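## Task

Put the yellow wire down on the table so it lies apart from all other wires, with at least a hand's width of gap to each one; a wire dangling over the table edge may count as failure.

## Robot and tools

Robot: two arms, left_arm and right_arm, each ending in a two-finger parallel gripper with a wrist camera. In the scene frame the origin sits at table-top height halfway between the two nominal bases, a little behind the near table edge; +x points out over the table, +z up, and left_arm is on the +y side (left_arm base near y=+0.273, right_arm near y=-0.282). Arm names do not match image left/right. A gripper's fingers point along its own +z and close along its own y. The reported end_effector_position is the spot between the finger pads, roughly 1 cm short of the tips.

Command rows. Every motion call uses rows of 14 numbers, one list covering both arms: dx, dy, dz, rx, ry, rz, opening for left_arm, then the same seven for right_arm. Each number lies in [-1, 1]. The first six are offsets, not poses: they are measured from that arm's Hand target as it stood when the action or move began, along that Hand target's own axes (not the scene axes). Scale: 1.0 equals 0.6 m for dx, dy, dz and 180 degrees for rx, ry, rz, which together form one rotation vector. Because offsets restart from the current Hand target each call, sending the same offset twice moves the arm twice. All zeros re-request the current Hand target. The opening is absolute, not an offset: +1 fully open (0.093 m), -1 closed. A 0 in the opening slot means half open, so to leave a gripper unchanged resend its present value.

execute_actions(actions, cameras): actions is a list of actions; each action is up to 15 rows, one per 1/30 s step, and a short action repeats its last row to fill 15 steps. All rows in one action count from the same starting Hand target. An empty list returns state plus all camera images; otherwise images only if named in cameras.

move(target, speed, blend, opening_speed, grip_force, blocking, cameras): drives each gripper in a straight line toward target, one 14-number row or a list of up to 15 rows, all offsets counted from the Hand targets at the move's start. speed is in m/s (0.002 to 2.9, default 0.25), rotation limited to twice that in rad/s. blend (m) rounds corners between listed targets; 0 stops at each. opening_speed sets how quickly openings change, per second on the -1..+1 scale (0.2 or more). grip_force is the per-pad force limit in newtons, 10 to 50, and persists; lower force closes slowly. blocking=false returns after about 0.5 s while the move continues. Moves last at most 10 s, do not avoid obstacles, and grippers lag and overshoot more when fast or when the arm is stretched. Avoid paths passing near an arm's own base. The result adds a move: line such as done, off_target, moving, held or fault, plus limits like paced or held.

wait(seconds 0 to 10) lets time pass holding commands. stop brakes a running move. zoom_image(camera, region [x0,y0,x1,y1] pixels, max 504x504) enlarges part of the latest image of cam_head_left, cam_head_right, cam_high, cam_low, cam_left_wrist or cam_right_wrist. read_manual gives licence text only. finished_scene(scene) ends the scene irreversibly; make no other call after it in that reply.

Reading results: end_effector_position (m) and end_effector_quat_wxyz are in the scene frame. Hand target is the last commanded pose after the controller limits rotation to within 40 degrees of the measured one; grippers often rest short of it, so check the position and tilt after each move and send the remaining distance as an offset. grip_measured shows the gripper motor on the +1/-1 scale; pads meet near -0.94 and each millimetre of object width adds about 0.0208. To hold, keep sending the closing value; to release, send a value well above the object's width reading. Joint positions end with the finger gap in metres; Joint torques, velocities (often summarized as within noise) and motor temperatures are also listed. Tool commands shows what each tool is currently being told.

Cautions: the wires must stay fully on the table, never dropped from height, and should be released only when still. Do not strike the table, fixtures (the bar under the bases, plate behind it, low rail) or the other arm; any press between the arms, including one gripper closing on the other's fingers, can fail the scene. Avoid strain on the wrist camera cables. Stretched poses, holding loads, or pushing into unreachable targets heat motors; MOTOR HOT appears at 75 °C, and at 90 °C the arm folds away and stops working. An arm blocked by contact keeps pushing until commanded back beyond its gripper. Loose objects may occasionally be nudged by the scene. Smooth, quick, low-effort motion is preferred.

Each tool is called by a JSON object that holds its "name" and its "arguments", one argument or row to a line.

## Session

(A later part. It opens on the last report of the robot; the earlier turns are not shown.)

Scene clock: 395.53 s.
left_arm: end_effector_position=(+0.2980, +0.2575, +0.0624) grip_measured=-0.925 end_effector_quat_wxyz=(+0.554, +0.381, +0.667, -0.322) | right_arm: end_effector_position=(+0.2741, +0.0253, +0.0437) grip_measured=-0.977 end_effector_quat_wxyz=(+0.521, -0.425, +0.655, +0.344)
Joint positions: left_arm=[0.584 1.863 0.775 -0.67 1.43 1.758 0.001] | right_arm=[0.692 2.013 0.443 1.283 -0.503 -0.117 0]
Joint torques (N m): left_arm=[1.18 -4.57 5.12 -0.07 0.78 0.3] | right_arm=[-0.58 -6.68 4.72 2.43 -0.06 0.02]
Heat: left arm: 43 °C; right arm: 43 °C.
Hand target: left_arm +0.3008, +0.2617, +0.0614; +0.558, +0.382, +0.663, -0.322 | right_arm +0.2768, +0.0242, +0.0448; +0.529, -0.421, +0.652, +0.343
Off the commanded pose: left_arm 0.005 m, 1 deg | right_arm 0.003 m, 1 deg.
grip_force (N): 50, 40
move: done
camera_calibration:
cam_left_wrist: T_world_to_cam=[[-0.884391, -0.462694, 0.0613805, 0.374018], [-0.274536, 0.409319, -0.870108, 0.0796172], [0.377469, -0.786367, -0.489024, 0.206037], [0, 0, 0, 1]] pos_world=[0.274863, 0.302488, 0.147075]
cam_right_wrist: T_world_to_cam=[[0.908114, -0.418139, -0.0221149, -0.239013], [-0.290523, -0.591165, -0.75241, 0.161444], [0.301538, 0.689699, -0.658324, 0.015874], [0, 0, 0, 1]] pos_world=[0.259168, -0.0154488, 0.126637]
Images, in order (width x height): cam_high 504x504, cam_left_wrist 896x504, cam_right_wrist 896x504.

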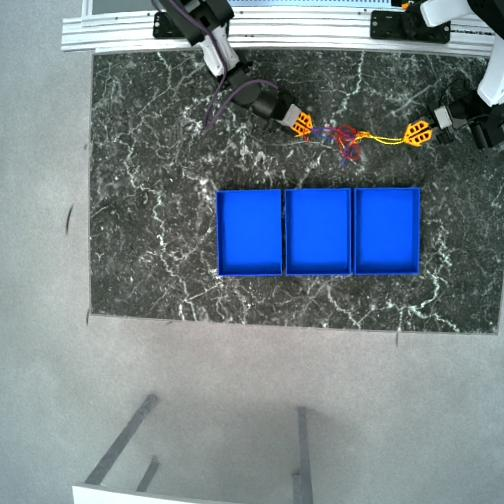

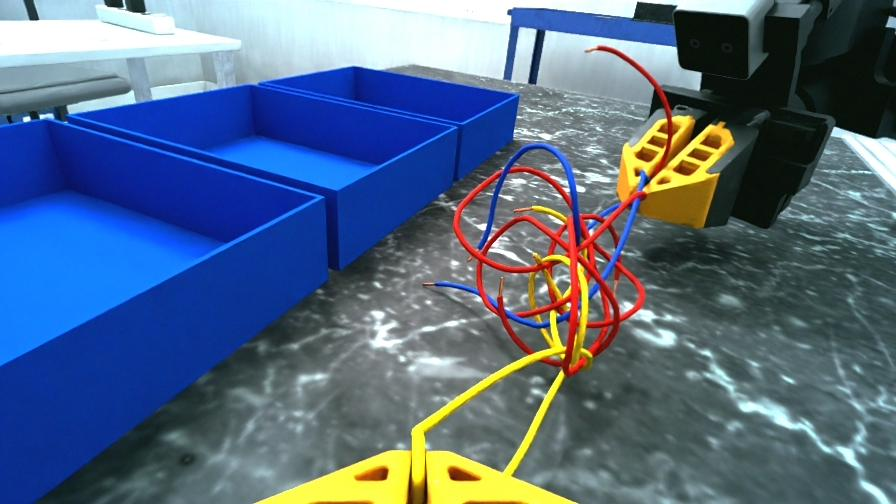

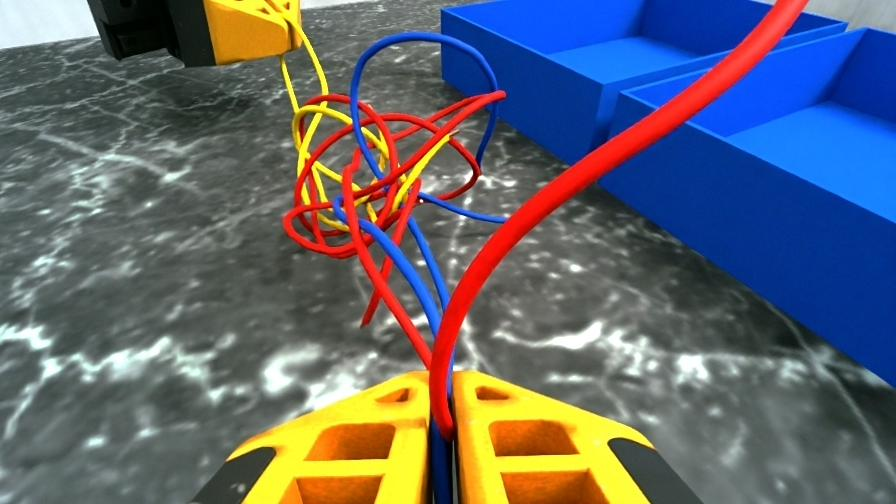

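{"name": "zoom_image", "arguments": {
  "camera": "cam_left_wrist",
  "region": [440, 180, 670, 400]
}}

{"name": "zoom_image", "arguments": {
  "camera": "cam_left_wrist",
  "region": [510, 230, 630, 390]
}}

{"name": "zoom_image", "arguments": {
  "camera": "cam_right_wrist",
  "region": [280, 70, 480, 270]
}}

Scaled by 2.191.

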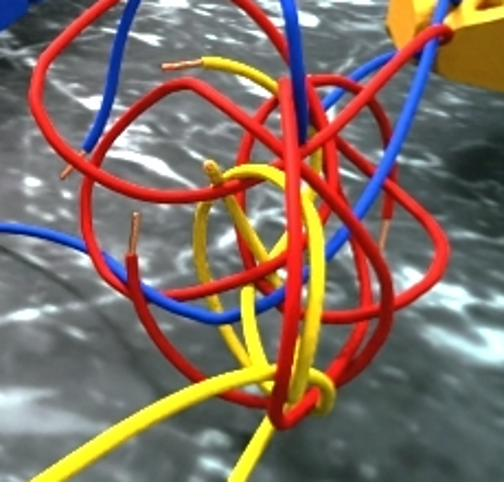

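Scaled by 3.150.

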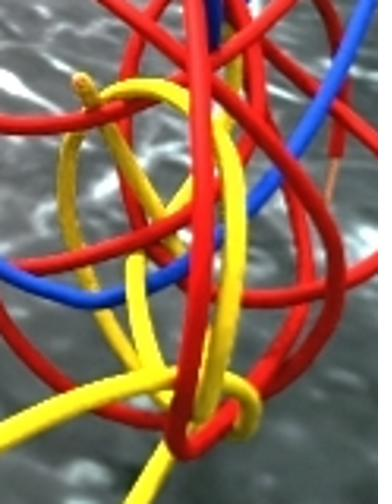

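Scaled by 2.520.

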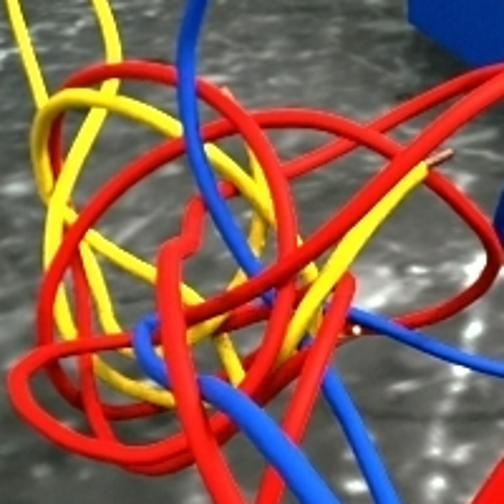

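{"name": "move", "arguments": {
  "target": [0, 0, 0, 0, 0, 0, -0.931052, 0.0187, -0.0408, -0.0893, 0, 0, 0, -1.0],
  "speed": 0.08,
  "cameras": ["cam_right_wrist", "cam_left_wrist"]
}}

{"name": "zoom_image", "arguments": {
  "camera": "cam_left_wrist",
  "region": [440, 150, 670, 400]
}}

{"name": "zoom_image", "arguments": {
  "camera": "cam_right_wrist",
  "region": [300, 20, 500, 220]
}}

Scene clock: 494.47 s.
left_arm: end_effector_position=(+0.2979, +0.2575, +0.0624) grip_measured=-0.925 end_effector_quat_wxyz=(+0.554, +0.381, +0.667, -0.322) | right_arm: end_effector_position=(+0.2716, -0.0325, +0.0303) grip_measured=-0.977 end_effector_quat_wxyz=(+0.504, -0.419, +0.667, +0.354)
Joint positions: left_arm=[0.584 1.863 0.775 -0.67 1.43 1.758 0.001] | right_arm=[0.493 1.999 0.326 1.312 -0.7 -0.171 0]
Joint torques (N m): left_arm=[1.16 -4.83 4.83 0.04 0.78 0.21] | right_arm=[-1.18 -10.03 3.37 2.26 -0.11 -0.14]
Motor temperatures (°C): left_arm=[23 39 35 34 23 21 22] | right_arm=[25 32 27 52 22 21 24]
Heat: left arm: 39 °C; right arm: 52 °C.
Hand target: left_arm +0.3009, +0.2615, +0.0614; +0.559, +0.380, +0.664, -0.319 | right_arm +0.2768, -0.0358, +0.0447; +0.529, -0.421, +0.652, +0.343
Off the commanded pose: left_arm 0.005 m, 1 deg | right_arm 0.016 m, 4 deg.
grip_force (N): 50, 40
move: off_target (right_arm)
camera_calibration:
cam_left_wrist: T_world_to_cam=[[-0.884391, -0.462694, 0.0613805, 0.373972], [-0.274536, 0.409319, -0.870108, 0.0796582], [0.377469, -0.786367, -0.489024, 0.205959], [0, 0, 0, 1]] pos_world=[0.274863, 0.302388, 0.147075]
cam_right_wrist: T_world_to_cam=[[0.907497, -0.415322, -0.0628963, -0.259788], [-0.323509, -0.595524, -0.735319, 0.124783], [0.267938, 0.687647, -0.674796, 0.0572275], [0, 0, 0, 1]] pos_world=[0.260792, -0.0729367, 0.114033]
Images, in order (width x height): cam_left_wrist 896x504, cam_right_wrist 896x504.

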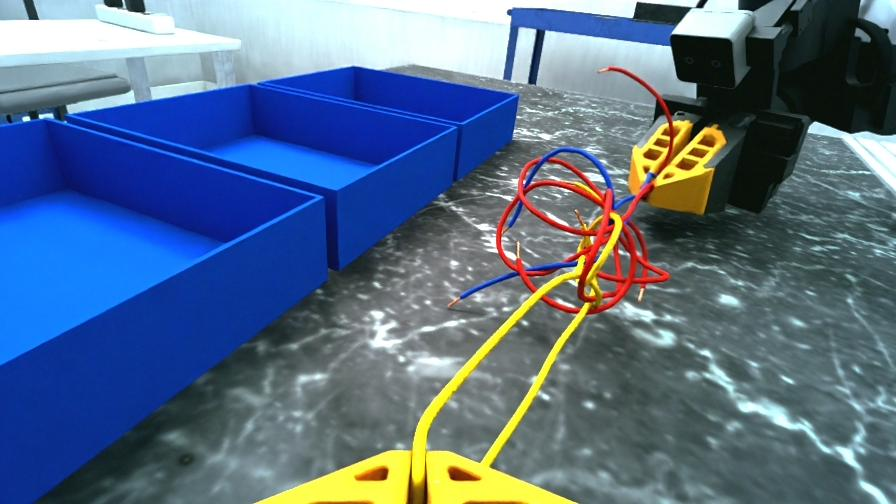

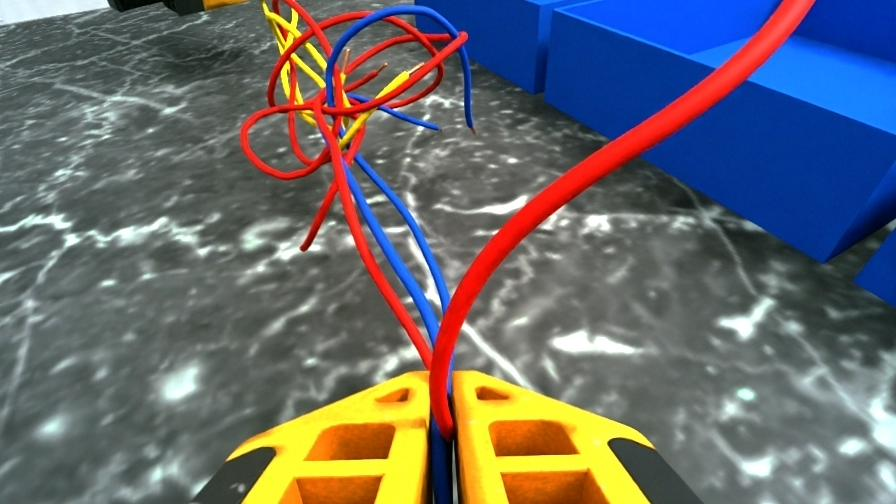

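Scaled by 2.016.

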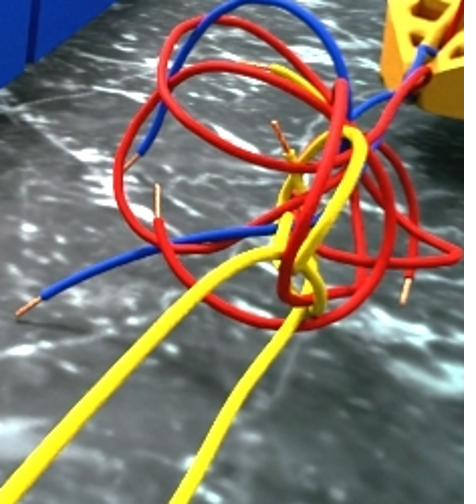

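Scaled by 2.520.

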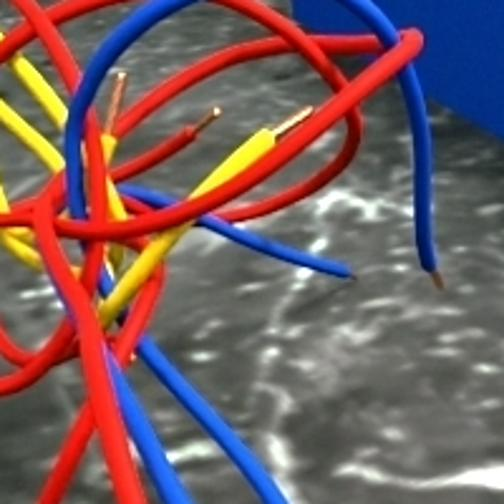

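{"name": "move", "arguments": {
  "target": [0, 0, 0, 0, 0, 0, -0.931052, -0.0058, -0.0408, -0.0945, 0, 0, 0, -1.0],
  "speed": 0.08,
  "cameras": ["cam_right_wrist", "cam_left_wrist"]
}}

{"name": "zoom_image", "arguments": {
  "camera": "cam_left_wrist",
  "region": [480, 100, 680, 300]
}}

{"name": "zoom_image", "arguments": {
  "camera": "cam_right_wrist",
  "region": [300, 0, 500, 200]
}}

Scene clock: 510.43 s.
left_arm: end_effector_position=(+0.2973, +0.2571, +0.0625) grip_measured=-0.925 end_effector_quat_wxyz=(+0.553, +0.378, +0.668, -0.325) | right_arm: end_effector_position=(+0.2751, -0.0932, +0.0539) grip_measured=-0.977 end_effector_quat_wxyz=(+0.520, -0.418, +0.657, +0.352)
Joint positions: left_arm=[0.584 1.863 0.775 -0.677 1.43 1.758 0.001] | right_arm=[0.233 1.804 0.264 1.122 -0.938 -0.299 0]
Joint torques (N m): left_arm=[1.17 -4.81 4.85 0.1 0.78 0.23] | right_arm=[-0.85 -8.58 4.53 1.73 -0.22 -0.16]
Heat: left arm: 39 °C; right arm: 50 °C.
Hand target: left_arm +0.3009, +0.2615, +0.0614; +0.559, +0.380, +0.664, -0.319 | right_arm +0.2767, -0.0957, +0.0597; +0.529, -0.422, +0.651, +0.343
Off the commanded pose: left_arm 0.006 m, 1 deg | right_arm 0.007 m, 2 deg.
grip_force (N): 50, 40
move: done
camera_calibration:
cam_left_wrist: T_world_to_cam=[[-0.883835, -0.462738, 0.0686283, 0.372675], [-0.28005, 0.405875, -0.869964, 0.0822507], [0.374711, -0.788124, -0.488316, 0.207229], [0, 0, 0, 1]] pos_world=[0.274766, 0.30239, 0.147173]
cam_right_wrist: T_world_to_cam=[[0.906196, -0.420738, -0.0422989, -0.287898], [-0.303768, -0.57813, -0.757292, 0.104519], [0.294167, 0.699104, -0.651705, 0.106544], [0, 0, 0, 1]] pos_world=[0.2613, -0.13519, 0.136409]
Images, in order (width x height): cam_left_wrist 896x504, cam_right_wrist 896x504.

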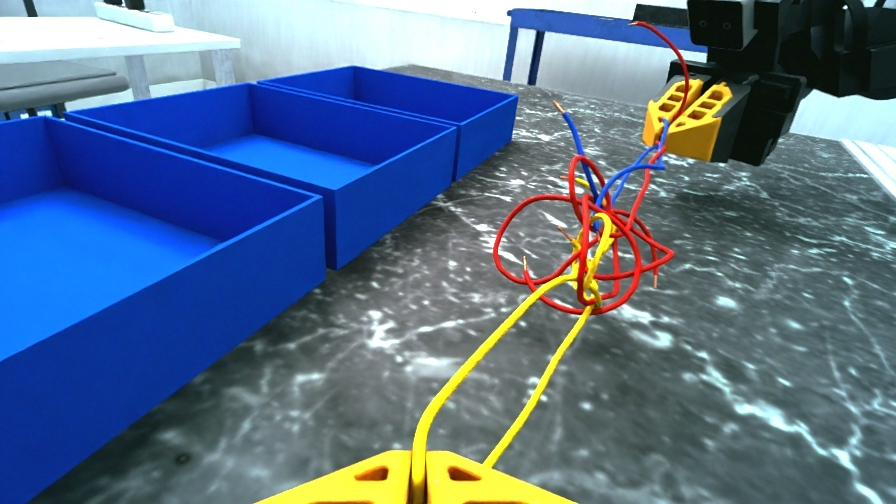

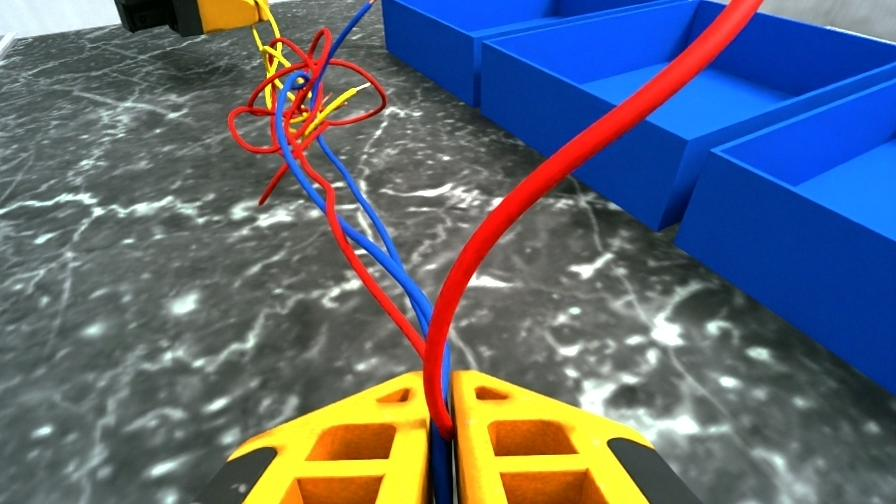

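Scaled by 2.520.

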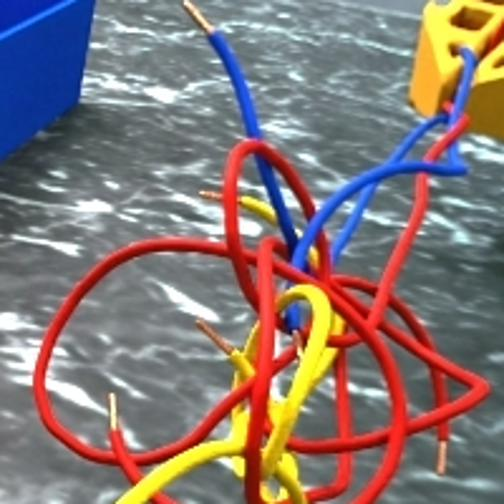

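Scaled by 2.520.

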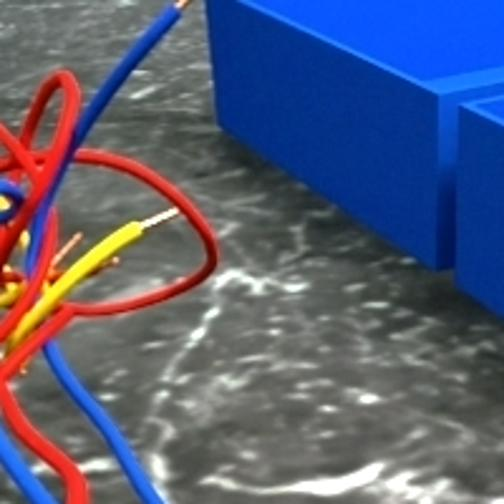

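{"name": "move", "arguments": {
  "target": [0, 0, 0, 0, 0, 0, -0.931052, 0.0249, -0.0545, -0.119, 0, 0, 0, -1.0],
  "speed": 0.08,
  "cameras": ["cam_right_wrist", "cam_left_wrist"]
}}

{"name": "zoom_image", "arguments": {
  "camera": "cam_left_wrist",
  "region": [480, 80, 700, 320]
}}

Scene clock: 522.77 s.
left_arm: end_effector_position=(+0.2973, +0.2571, +0.0625) grip_measured=-0.925 end_effector_quat_wxyz=(+0.553, +0.378, +0.668, -0.325) | right_arm: end_effector_position=(+0.2676, -0.1709, +0.0494) grip_measured=-0.977 end_effector_quat_wxyz=(+0.513, -0.411, +0.662, +0.361)
Joint positions: left_arm=[0.584 1.863 0.775 -0.677 1.43 1.758 0.001] | right_arm=[-0.136 1.676 0.334 0.477 -1.248 -0.763 0]
Joint torques (N m): left_arm=[1.18 -4.81 4.85 0.1 0.78 0.23] | right_arm=[-1.07 -7.87 7.65 1.24 -0.46 -0.17]
Motor temperatures (°C): left_arm=[23 39 34 33 23 21 22] | right_arm=[25 33 27 47 22 21 24]
Heat: left arm: 39 °C; right arm: 47 °C.
Hand target: left_arm +0.3009, +0.2615, +0.0614; +0.559, +0.380, +0.664, -0.319 | right_arm +0.2767, -0.1757, +0.0596; +0.529, -0.421, +0.652, +0.343
Off the commanded pose: left_arm 0.006 m, 1 deg | right_arm 0.015 m, 3 deg.
grip_force (N): 50, 40
move: off_target (right_arm)
camera_calibration:
cam_left_wrist: T_world_to_cam=[[-0.883835, -0.462738, 0.0686283, 0.372675], [-0.28005, 0.405875, -0.869964, 0.0822507], [0.374711, -0.788124, -0.488316, 0.207229], [0, 0, 0, 1]] pos_world=[0.274766, 0.30239, 0.147173]
cam_right_wrist: T_world_to_cam=[[0.905195, -0.41899, -0.0711961, -0.311955], [-0.323581, -0.570845, -0.754607, 0.060308], [0.275531, 0.706104, -0.652303, 0.166314], [0, 0, 0, 1]] pos_world=[0.25607, -0.213715, 0.131786]
Images, in order (width x height): cam_left_wrist 896x504, cam_right_wrist 896x504.

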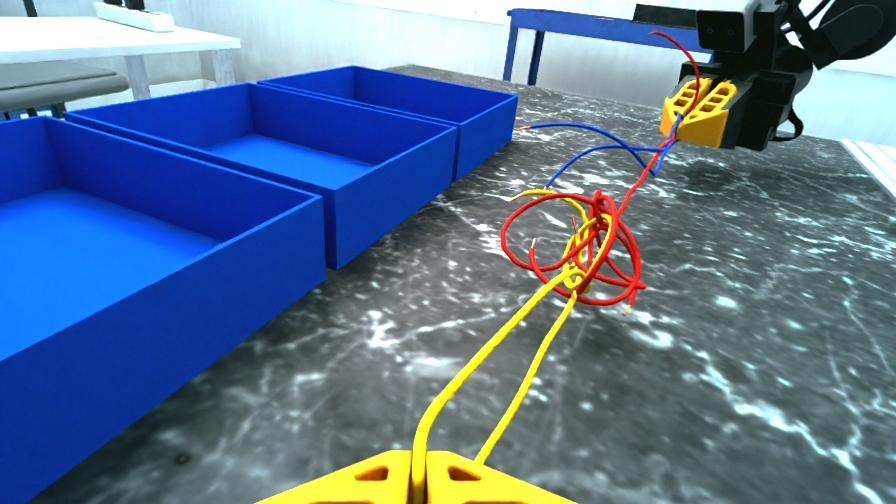

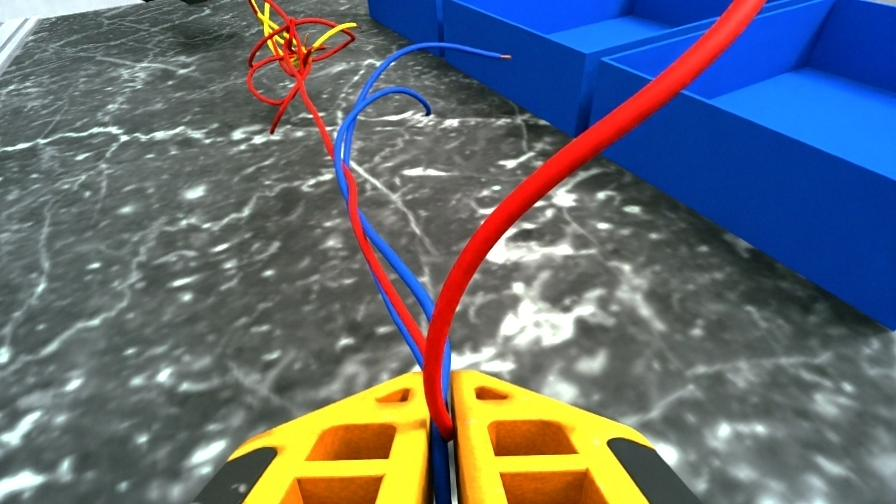

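Scaled by 2.100.

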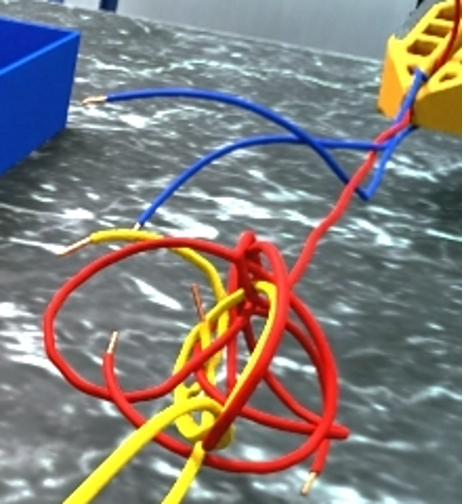

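{"name": "move", "arguments": {
  "target": [0, 0, 0, 0, 0, 0, -0.931052, -0.0135, -0.086, -0.102, 0.1685, 0, 0.0353, -1.0],
  "speed": 0.1,
  "cameras": ["cam_right_wrist", "cam_left_wrist"]
}}

{"name": "zoom_image", "arguments": {
  "camera": "cam_left_wrist",
  "region": [480, 80, 700, 320]
}}

Scene clock: 552.37 s.
left_arm: end_effector_position=(+0.2951, +0.2519, +0.0630) grip_measured=-0.925 end_effector_quat_wxyz=(+0.546, +0.376, +0.669, -0.336) | right_arm: end_effector_position=(+0.2807, -0.2225, +0.0750) grip_measured=-0.977 end_effector_quat_wxyz=(+0.572, -0.263, +0.731, +0.264)
Joint positions: left_arm=[0.571 1.863 0.775 -0.703 1.43 1.761 0.001] | right_arm=[-0.263 1.444 0.143 0.815 -1.037 -0.337 0]
Joint torques (N m): left_arm=[2.5 -4.71 4.94 0.27 0.76 0.26] | right_arm=[-3.21 -5.89 6.32 2.28 0.81 0.06]
Heat: left arm: 39 °C; right arm: 44 °C.
Hand target: left_arm +0.3009, +0.2615, +0.0614; +0.559, +0.380, +0.664, -0.319 | right_arm +0.3000, -0.2499, +0.0799; +0.601, -0.232, +0.741, +0.190
Off the commanded pose: left_arm 0.011 m, 3 deg | right_arm 0.034 m, 10 deg.
grip_force (N): 50, 40
move: off_target (left_arm, right_arm)
camera_calibration:
cam_left_wrist: T_world_to_cam=[[-0.888001, -0.450476, 0.092338, 0.364832], [-0.292495, 0.398386, -0.86933, 0.0896502], [0.354826, -0.798974, -0.485529, 0.212584], [0, 0, 0, 1]] pos_world=[0.274763, 0.298482, 0.147463]
cam_right_wrist: T_world_to_cam=[[0.670842, -0.734957, -0.0990364, -0.346059], [-0.530057, -0.38179, -0.75715, 0.154631], [0.518662, 0.560423, -0.64569, 0.114829], [0, 0, 0, 1]] pos_world=[0.254557, -0.259655, 0.15695]
Images, in order (width x height): cam_left_wrist 896x504, cam_right_wrist 896x504.

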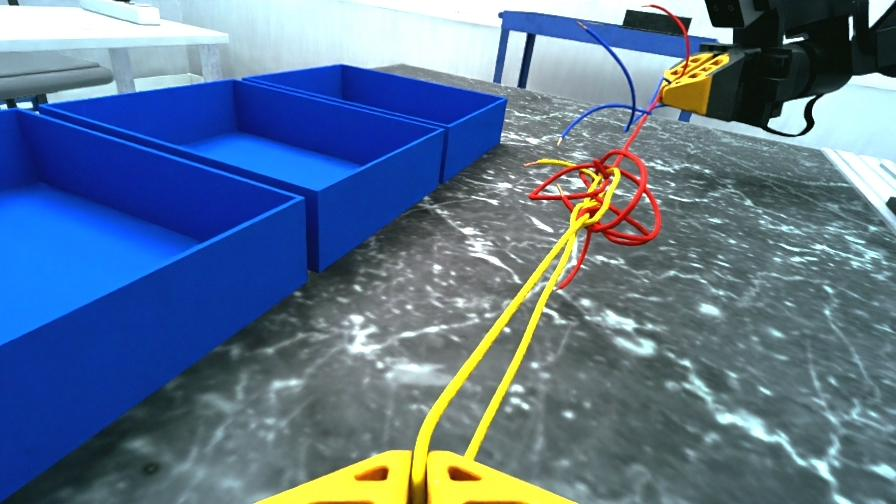

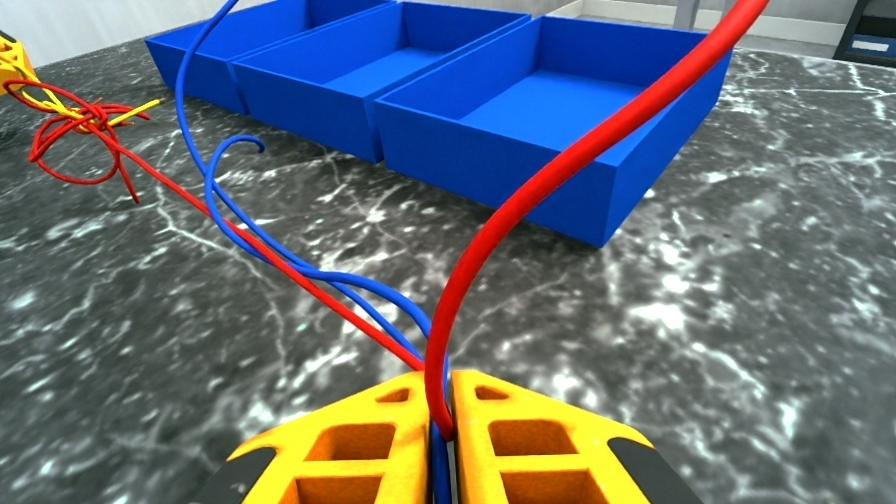

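Scaled by 2.100.

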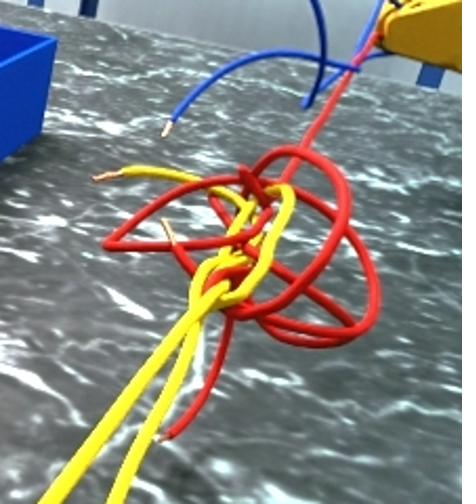

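{"name": "zoom_image", "arguments": {
  "camera": "cam_left_wrist",
  "region": [545, 145, 665, 255]
}}

{"name": "zoom_image", "arguments": {
  "camera": "cam_right_wrist",
  "region": [0, 70, 170, 210]
}}

Scaled by 4.200.

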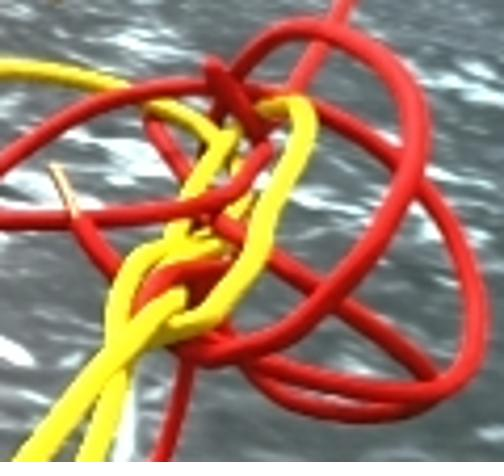

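Scaled by 2.965.

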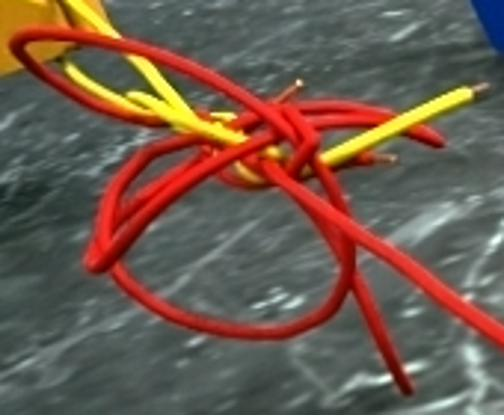

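{"name": "move", "arguments": {
  "target": [
    [0.0361, 0, 0.0062, 0, 0, 0, -0.931052, 0.0017, 0.0895, 0.0328, 0, 0, 0, -1.0],
    [0.0361, 0, 0.0062, 0, 0, 0, -0.4, 0.0017, 0.0895, 0.0328, 0, 0, 0, -1.0]
  ],
  "speed": 0.1,
  "cameras": ["cam_left_wrist"]
}}

Scene clock: 633.97 s.
left_arm: end_effector_position=(+0.3019, +0.2595, +0.0433) grip_measured=-0.402 end_effector_quat_wxyz=(+0.556, +0.387, +0.663, -0.318) | right_arm: end_effector_position=(+0.2847, -0.1951, +0.0747) grip_measured=-0.977 end_effector_quat_wxyz=(+0.598, -0.235, +0.742, +0.192)
Joint positions: left_arm=[0.58 1.941 0.775 -0.582 1.431 1.765 0.026] | right_arm=[0.009 1.437 0.029 1.1 -0.634 -0.183 0]
Joint torques (N m): left_arm=[1.28 -5.23 2.92 0.21 0.78 0.04] | right_arm=[0.35 -2.51 5.2 2.33 0.01 0.06]
Heat: left arm: 39 °C; right arm: 51 °C.
Hand target: left_arm +0.3009, +0.2616, +0.0394; +0.559, +0.380, +0.664, -0.319 | right_arm +0.2850, -0.1950, +0.0750; +0.601, -0.232, +0.741, +0.190
Off the commanded pose: left_arm 0.004 m, 1 deg | right_arm 0.000 m, 1 deg.
grip_force (N): 50, 40
move: done
camera_calibration:
cam_left_wrist: T_world_to_cam=[[-0.888023, -0.45771, 0.0437828, 0.380135], [-0.258512, 0.418255, -0.870766, 0.0561469], [0.380246, -0.784579, -0.489744, 0.195482], [0, 0, 0, 1]] pos_world=[0.277752, 0.303879, 0.127983]
Images, in order (width x height): cam_left_wrist 896x504.

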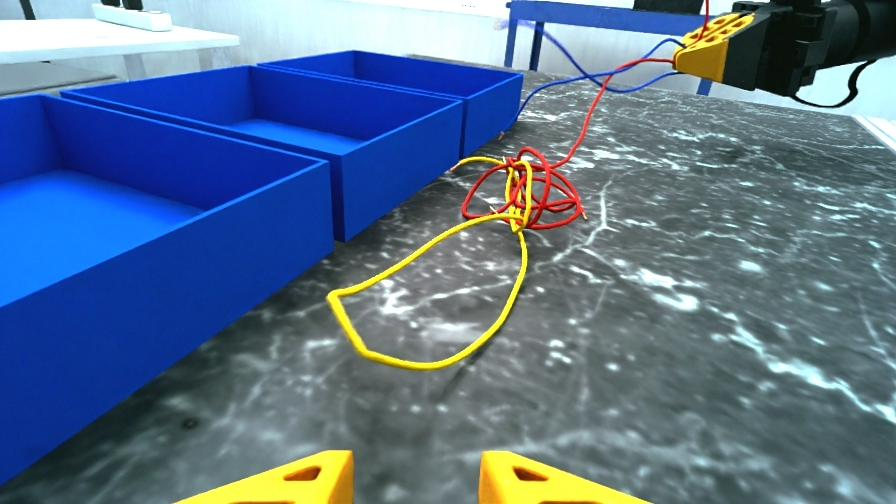

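{"name": "move", "arguments": {
  "target": [
    [-0.1513, -0.0043, -0.0052, 0.02, 0.04, 0.015, -0.2, 0, 0, 0, 0, 0, 0, -1.0],
    [-0.1917, -0.0535, 0.2228, 0.1434, 0.2722, 0.1, -0.2, 0, 0, 0, 0, 0, 0, -1.0]
  ],
  "speed": 0.25,
  "blend": [0.03, 0],
  "cameras": ["cam_left_wrist"]
}}

{"name": "zoom_image", "arguments": {
  "camera": "cam_left_wrist",
  "region": [250, 50, 650, 400]
}}

Scene clock: 664.67 s.
left_arm: end_effector_position=(+0.3474, +0.1126, +0.1333) grip_measured=-0.202 end_effector_quat_wxyz=(+0.195, +0.688, +0.675, -0.182) | right_arm: end_effector_position=(+0.2847, -0.1951, +0.0748) grip_measured=-0.977 end_effector_quat_wxyz=(+0.598, -0.235, +0.742, +0.192)
Joint positions: left_arm=[-0.158 1.798 1.565 -1.176 0.554 1.361 0.036] | right_arm=[0.009 1.437 0.029 1.1 -0.634 -0.183 0]
Joint torques (N m): left_arm=[0.46 -6.09 7.92 0.49 0.28 -0.08] | right_arm=[0.34 -2.52 5.18 2.32 0.01 0.07]
Heat: left arm: 40 °C; right arm: 50 °C.
Hand target: left_arm +0.3500, +0.1147, +0.1298; +0.183, +0.683, +0.683, -0.182 | right_arm +0.2850, -0.1950, +0.0750; +0.601, -0.232, +0.741, +0.190
Off the commanded pose: left_arm 0.005 m, 2 deg | right_arm 0.000 m, 1 deg.
grip_force (N): 50, 40
move: done
camera_calibration:
cam_left_wrist: T_world_to_cam=[[-0.998948, 0.00161218, 0.0458304, 0.335919], [-0.00780713, 0.978814, -0.204601, -0.0313197], [-0.0451893, -0.204743, -0.977772, 0.254529], [0, 0, 0, 1]] pos_world=[0.346823, 0.0822277, 0.227068]
Images, in order (width x height): cam_left_wrist 896x504.

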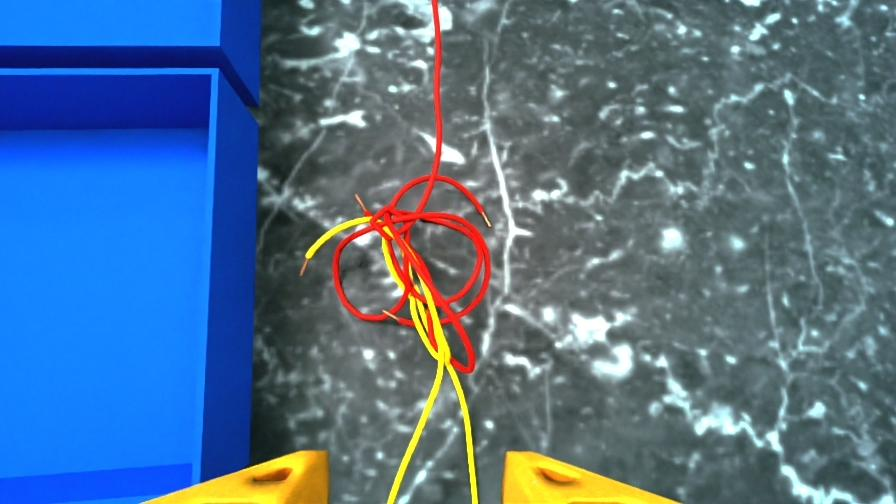

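Scaled by 1.260.

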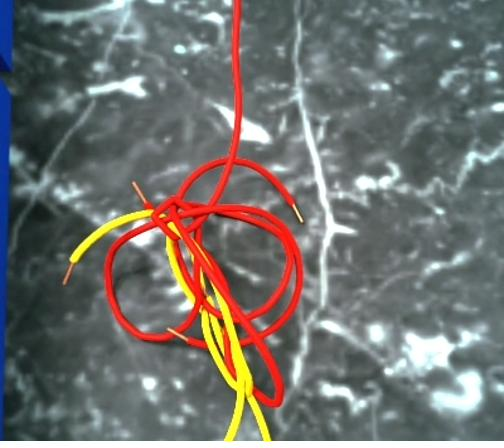

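{"name": "zoom_image", "arguments": {
  "camera": "cam_left_wrist",
  "region": [340, 190, 500, 380]
}}

{"name": "zoom_image", "arguments": {
  "camera": "cam_left_wrist",
  "region": [400, 270, 480, 380]
}}

{"name": "zoom_image", "arguments": {
  "camera": "cam_left_wrist",
  "region": [350, 190, 430, 280]
}}

Scaled by 2.653.

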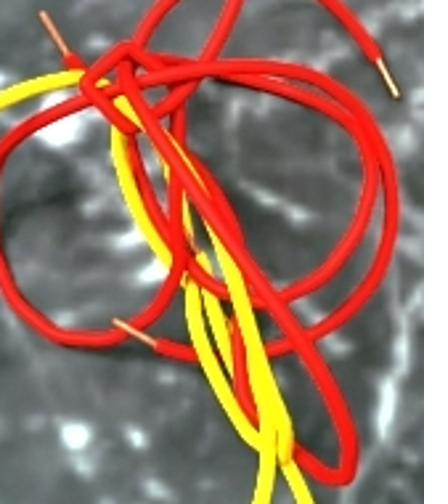

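Scaled by 4.582.

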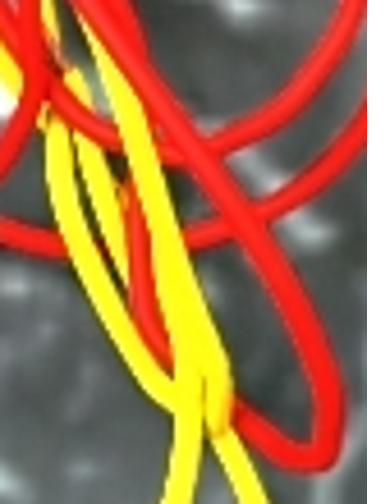

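Scaled by 5.600.

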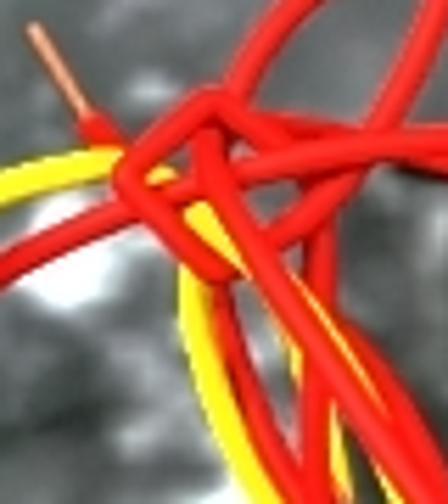

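{"name": "move", "arguments": {
  "target": [0.1107, -0.0323, 0.1041, 0, 0, 0, -0.69, 0, 0, 0, 0, 0, 0, -1.0],
  "speed": 0.12,
  "cameras": ["cam_left_wrist"]
}}

Scene clock: 773.53 s.
left_arm: end_effector_position=(+0.3320, +0.1373, +0.0508) grip_measured=-0.688 end_effector_quat_wxyz=(+0.189, +0.681, +0.683, -0.182) | right_arm: end_effector_position=(+0.2847, -0.1951, +0.0749) grip_measured=-0.977 end_effector_quat_wxyz=(+0.598, -0.235, +0.742, +0.192)
Joint positions: left_arm=[-0.103 1.798 1.232 -0.882 0.552 1.404 0.012] | right_arm=[0.009 1.437 0.029 1.1 -0.634 -0.183 0]
Joint torques (N m): left_arm=[1.07 -6.46 4.79 0.71 0.37 0.24] | right_arm=[0.36 -2.5 5.19 2.32 0.02 0.07]
Motor temperatures (°C): left_arm=[23 44 40 29 23 21 21] | right_arm=[25 27 27 51 22 21 24]
Heat: left arm: 44 °C; right arm: 51 °C.
Hand target: left_arm +0.3306, +0.1412, +0.0425; +0.182, +0.683, +0.683, -0.182 | right_arm +0.2850, -0.1950, +0.0750; +0.601, -0.232, +0.741, +0.190
Off the commanded pose: left_arm 0.009 m, 1 deg | right_arm 0.000 m, 1 deg.
grip_force (N): 50, 40
move: done
camera_calibration:
cam_left_wrist: T_world_to_cam=[[-0.998096, -0.017214, 0.0592357, 0.325874], [-0.0284954, 0.98034, -0.195245, -0.0662771], [-0.0547102, -0.196562, -0.978964, 0.18039], [0, 0, 0, 1]] pos_world=[0.333234, 0.106042, 0.144352]
Images, in order (width x height): cam_left_wrist 896x504.

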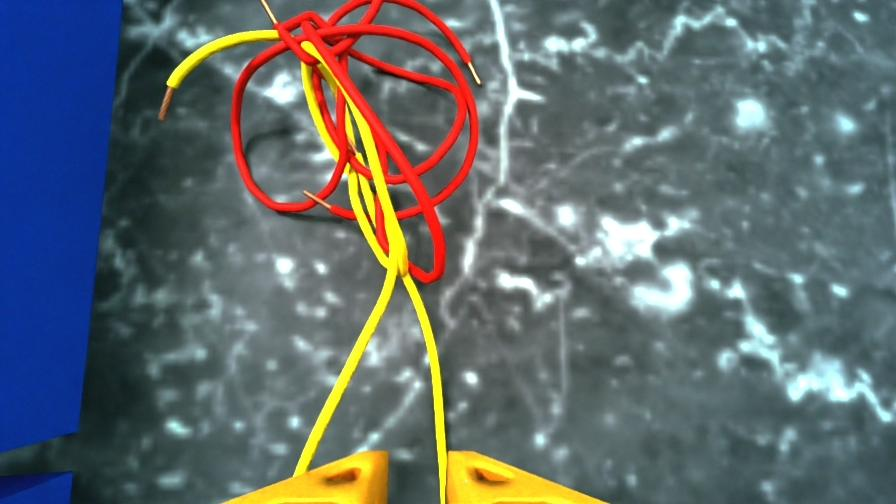

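{"name": "zoom_image", "arguments": {
  "camera": "cam_left_wrist",
  "region": [270, 0, 450, 180]
}}

{"name": "zoom_image", "arguments": {
  "camera": "cam_left_wrist",
  "region": [330, 130, 450, 290]
}}

Scaled by 2.800.

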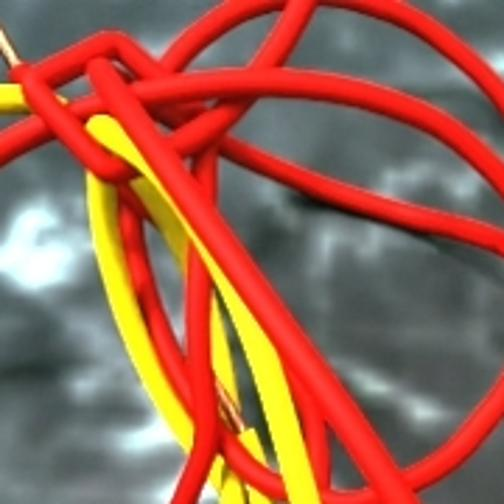

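Scaled by 3.150.

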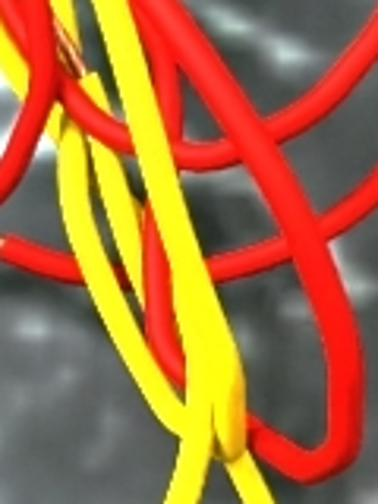

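{"name": "move", "arguments": {
  "target": [
    [-0.0283, 0, -0.0491, 0, 0, 0, -0.566, 0, 0, 0, 0, 0, 0, -1.0],
    [-0.0562, 0.03, -0.034, 0, 0, 0, -0.566, 0, 0, 0, 0, 0, 0, -1.0]
  ],
  "speed": 0.12,
  "blend": [0.01, 0],
  "cameras": ["cam_left_wrist"]
}}

Scene clock: 872.10 s.
left_arm: end_effector_position=(+0.3473, +0.1200, +0.0814) grip_measured=-0.568 end_effector_quat_wxyz=(+0.196, +0.688, +0.675, -0.180) | right_arm: end_effector_position=(+0.2847, -0.1951, +0.0749) grip_measured=-0.977 end_effector_quat_wxyz=(+0.598, -0.235, +0.742, +0.192)
Joint positions: left_arm=[-0.142 1.817 1.382 -0.98 0.552 1.38 0.018] | right_arm=[0.009 1.437 0.029 1.1 -0.634 -0.183 0]
Joint torques (N m): left_arm=[0.5 -6.17 7.46 0.48 0.32 -0.09] | right_arm=[0.35 -2.51 5.18 2.32 0.02 0.07]
Motor temperatures (°C): left_arm=[23 45 35 29 22 21 21] | right_arm=[25 27 26 52 22 21 24]
Heat: left arm: 45 °C; right arm: 52 °C.
Hand target: left_arm +0.3486, +0.1222, +0.0770; +0.182, +0.683, +0.683, -0.182 | right_arm +0.2850, -0.1950, +0.0750; +0.601, -0.232, +0.741, +0.190
Off the commanded pose: left_arm 0.005 m, 2 deg | right_arm 0.000 m, 1 deg.
grip_force (N): 50, 40
move: done
camera_calibration:
cam_left_wrist: T_world_to_cam=[[-0.999136, 0.00155056, 0.0415379, 0.338612], [-0.00686673, 0.979417, -0.20173, -0.0497764], [-0.0409957, -0.201841, -0.97856, 0.203639], [0, 0, 0, 1]] pos_world=[0.346326, 0.0893295, 0.175166]
Images, in order (width x height): cam_left_wrist 896x504.

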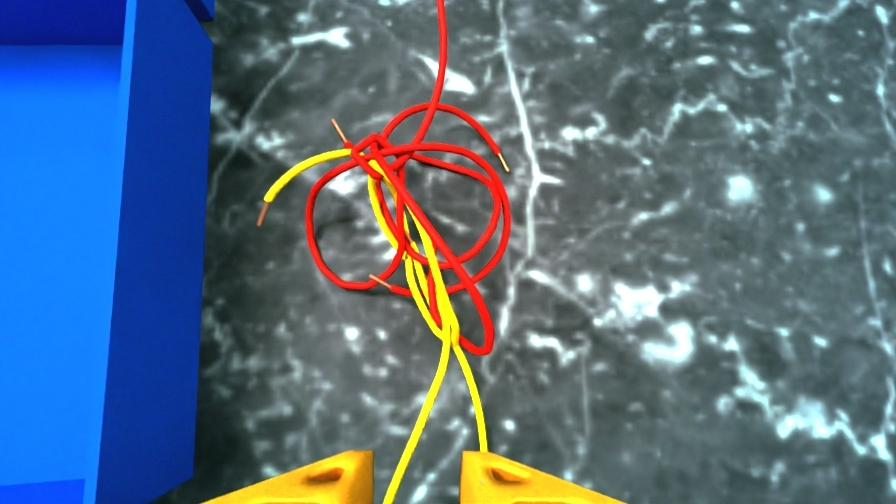

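{"name": "move", "arguments": {
  "target": [
    [0.0322, 0.0062, 0.0623, 0, 0, 0, -0.566, 0, 0, 0, 0, 0, 0, -1.0],
    [0.0322, 0.0062, 0.0623, 0, 0, 0, -1.0, 0, 0, 0, 0, 0, 0, -1.0]
  ],
  "speed": 0.08,
  "grip_force": [45, 40],
  "cameras": ["cam_left_wrist", "cam_right_wrist"]
}}

Scene clock: 894.60 s.
left_arm: end_effector_position=(+0.3550, +0.1187, +0.0464) grip_measured=-0.982 end_effector_quat_wxyz=(+0.196, +0.687, +0.676, -0.179) | right_arm: end_effector_position=(+0.2847, -0.1951, +0.0749) grip_measured=-0.977 end_effector_quat_wxyz=(+0.598, -0.235, +0.742, +0.192)
Joint positions: left_arm=[-0.145 1.88 1.32 -0.851 0.552 1.372 0] | right_arm=[0.009 1.437 0.029 1.1 -0.634 -0.183 0]
Joint torques (N m): left_arm=[0.09 -6.65 4.97 0.79 0.32 -0.07] | right_arm=[0.36 -2.51 5.2 2.32 0.01 0.06]
Heat: left arm: 44 °C; right arm: 52 °C.
Hand target: left_arm +0.3523, +0.1202, +0.0349; +0.182, +0.683, +0.683, -0.182 | right_arm +0.2850, -0.1950, +0.0750; +0.601, -0.232, +0.741, +0.190
Off the commanded pose: left_arm 0.012 m, 2 deg | right_arm 0.000 m, 1 deg.
grip_force (N): 45, 40
move: off_target (left_arm); target 2's new opening was sent with left_arm's hand 0.012 m and 2 deg from that target
camera_calibration:
cam_left_wrist: T_world_to_cam=[[-0.999174, -0.0022908, 0.0405654, 0.348258], [-0.0104494, 0.979314, -0.202078, -0.0543039], [-0.0392633, -0.202335, -0.978529, 0.168792], [0, 0, 0, 1]] pos_world=[0.35403, 0.088131, 0.140067]
cam_right_wrist: T_world_to_cam=[[0.562746, -0.826432, -0.0180766, -0.321805], [-0.54619, -0.355327, -0.758564, 0.176965], [0.620478, 0.436752, -0.651348, 0.0445313], [0, 0, 0, 1]] pos_world=[0.25012, -0.222518, 0.157427]
Images, in order (width x height): cam_left_wrist 896x504, cam_right_wrist 896x504.

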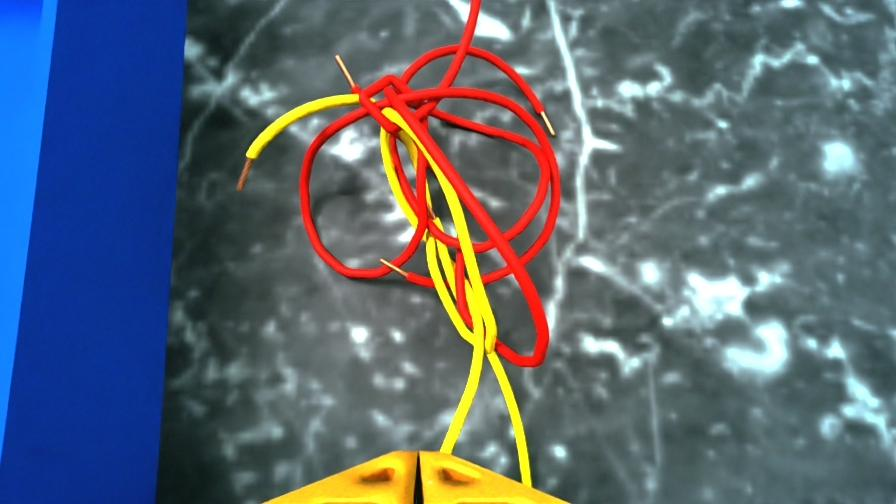

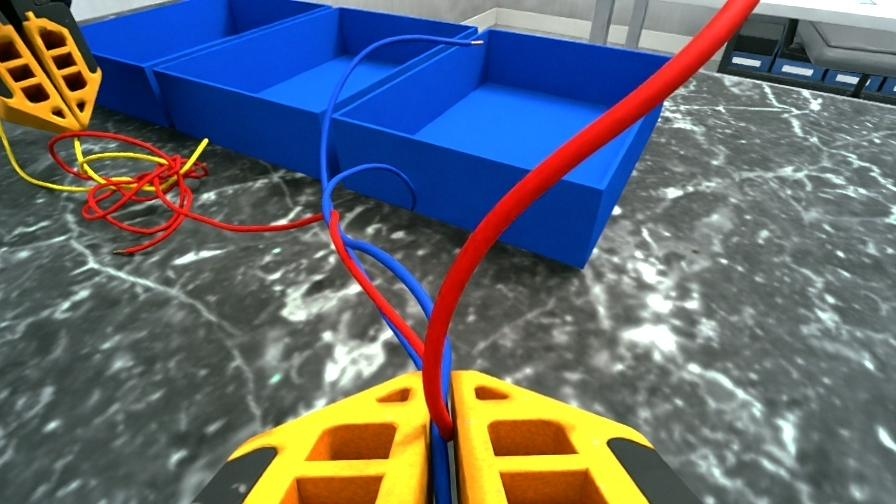

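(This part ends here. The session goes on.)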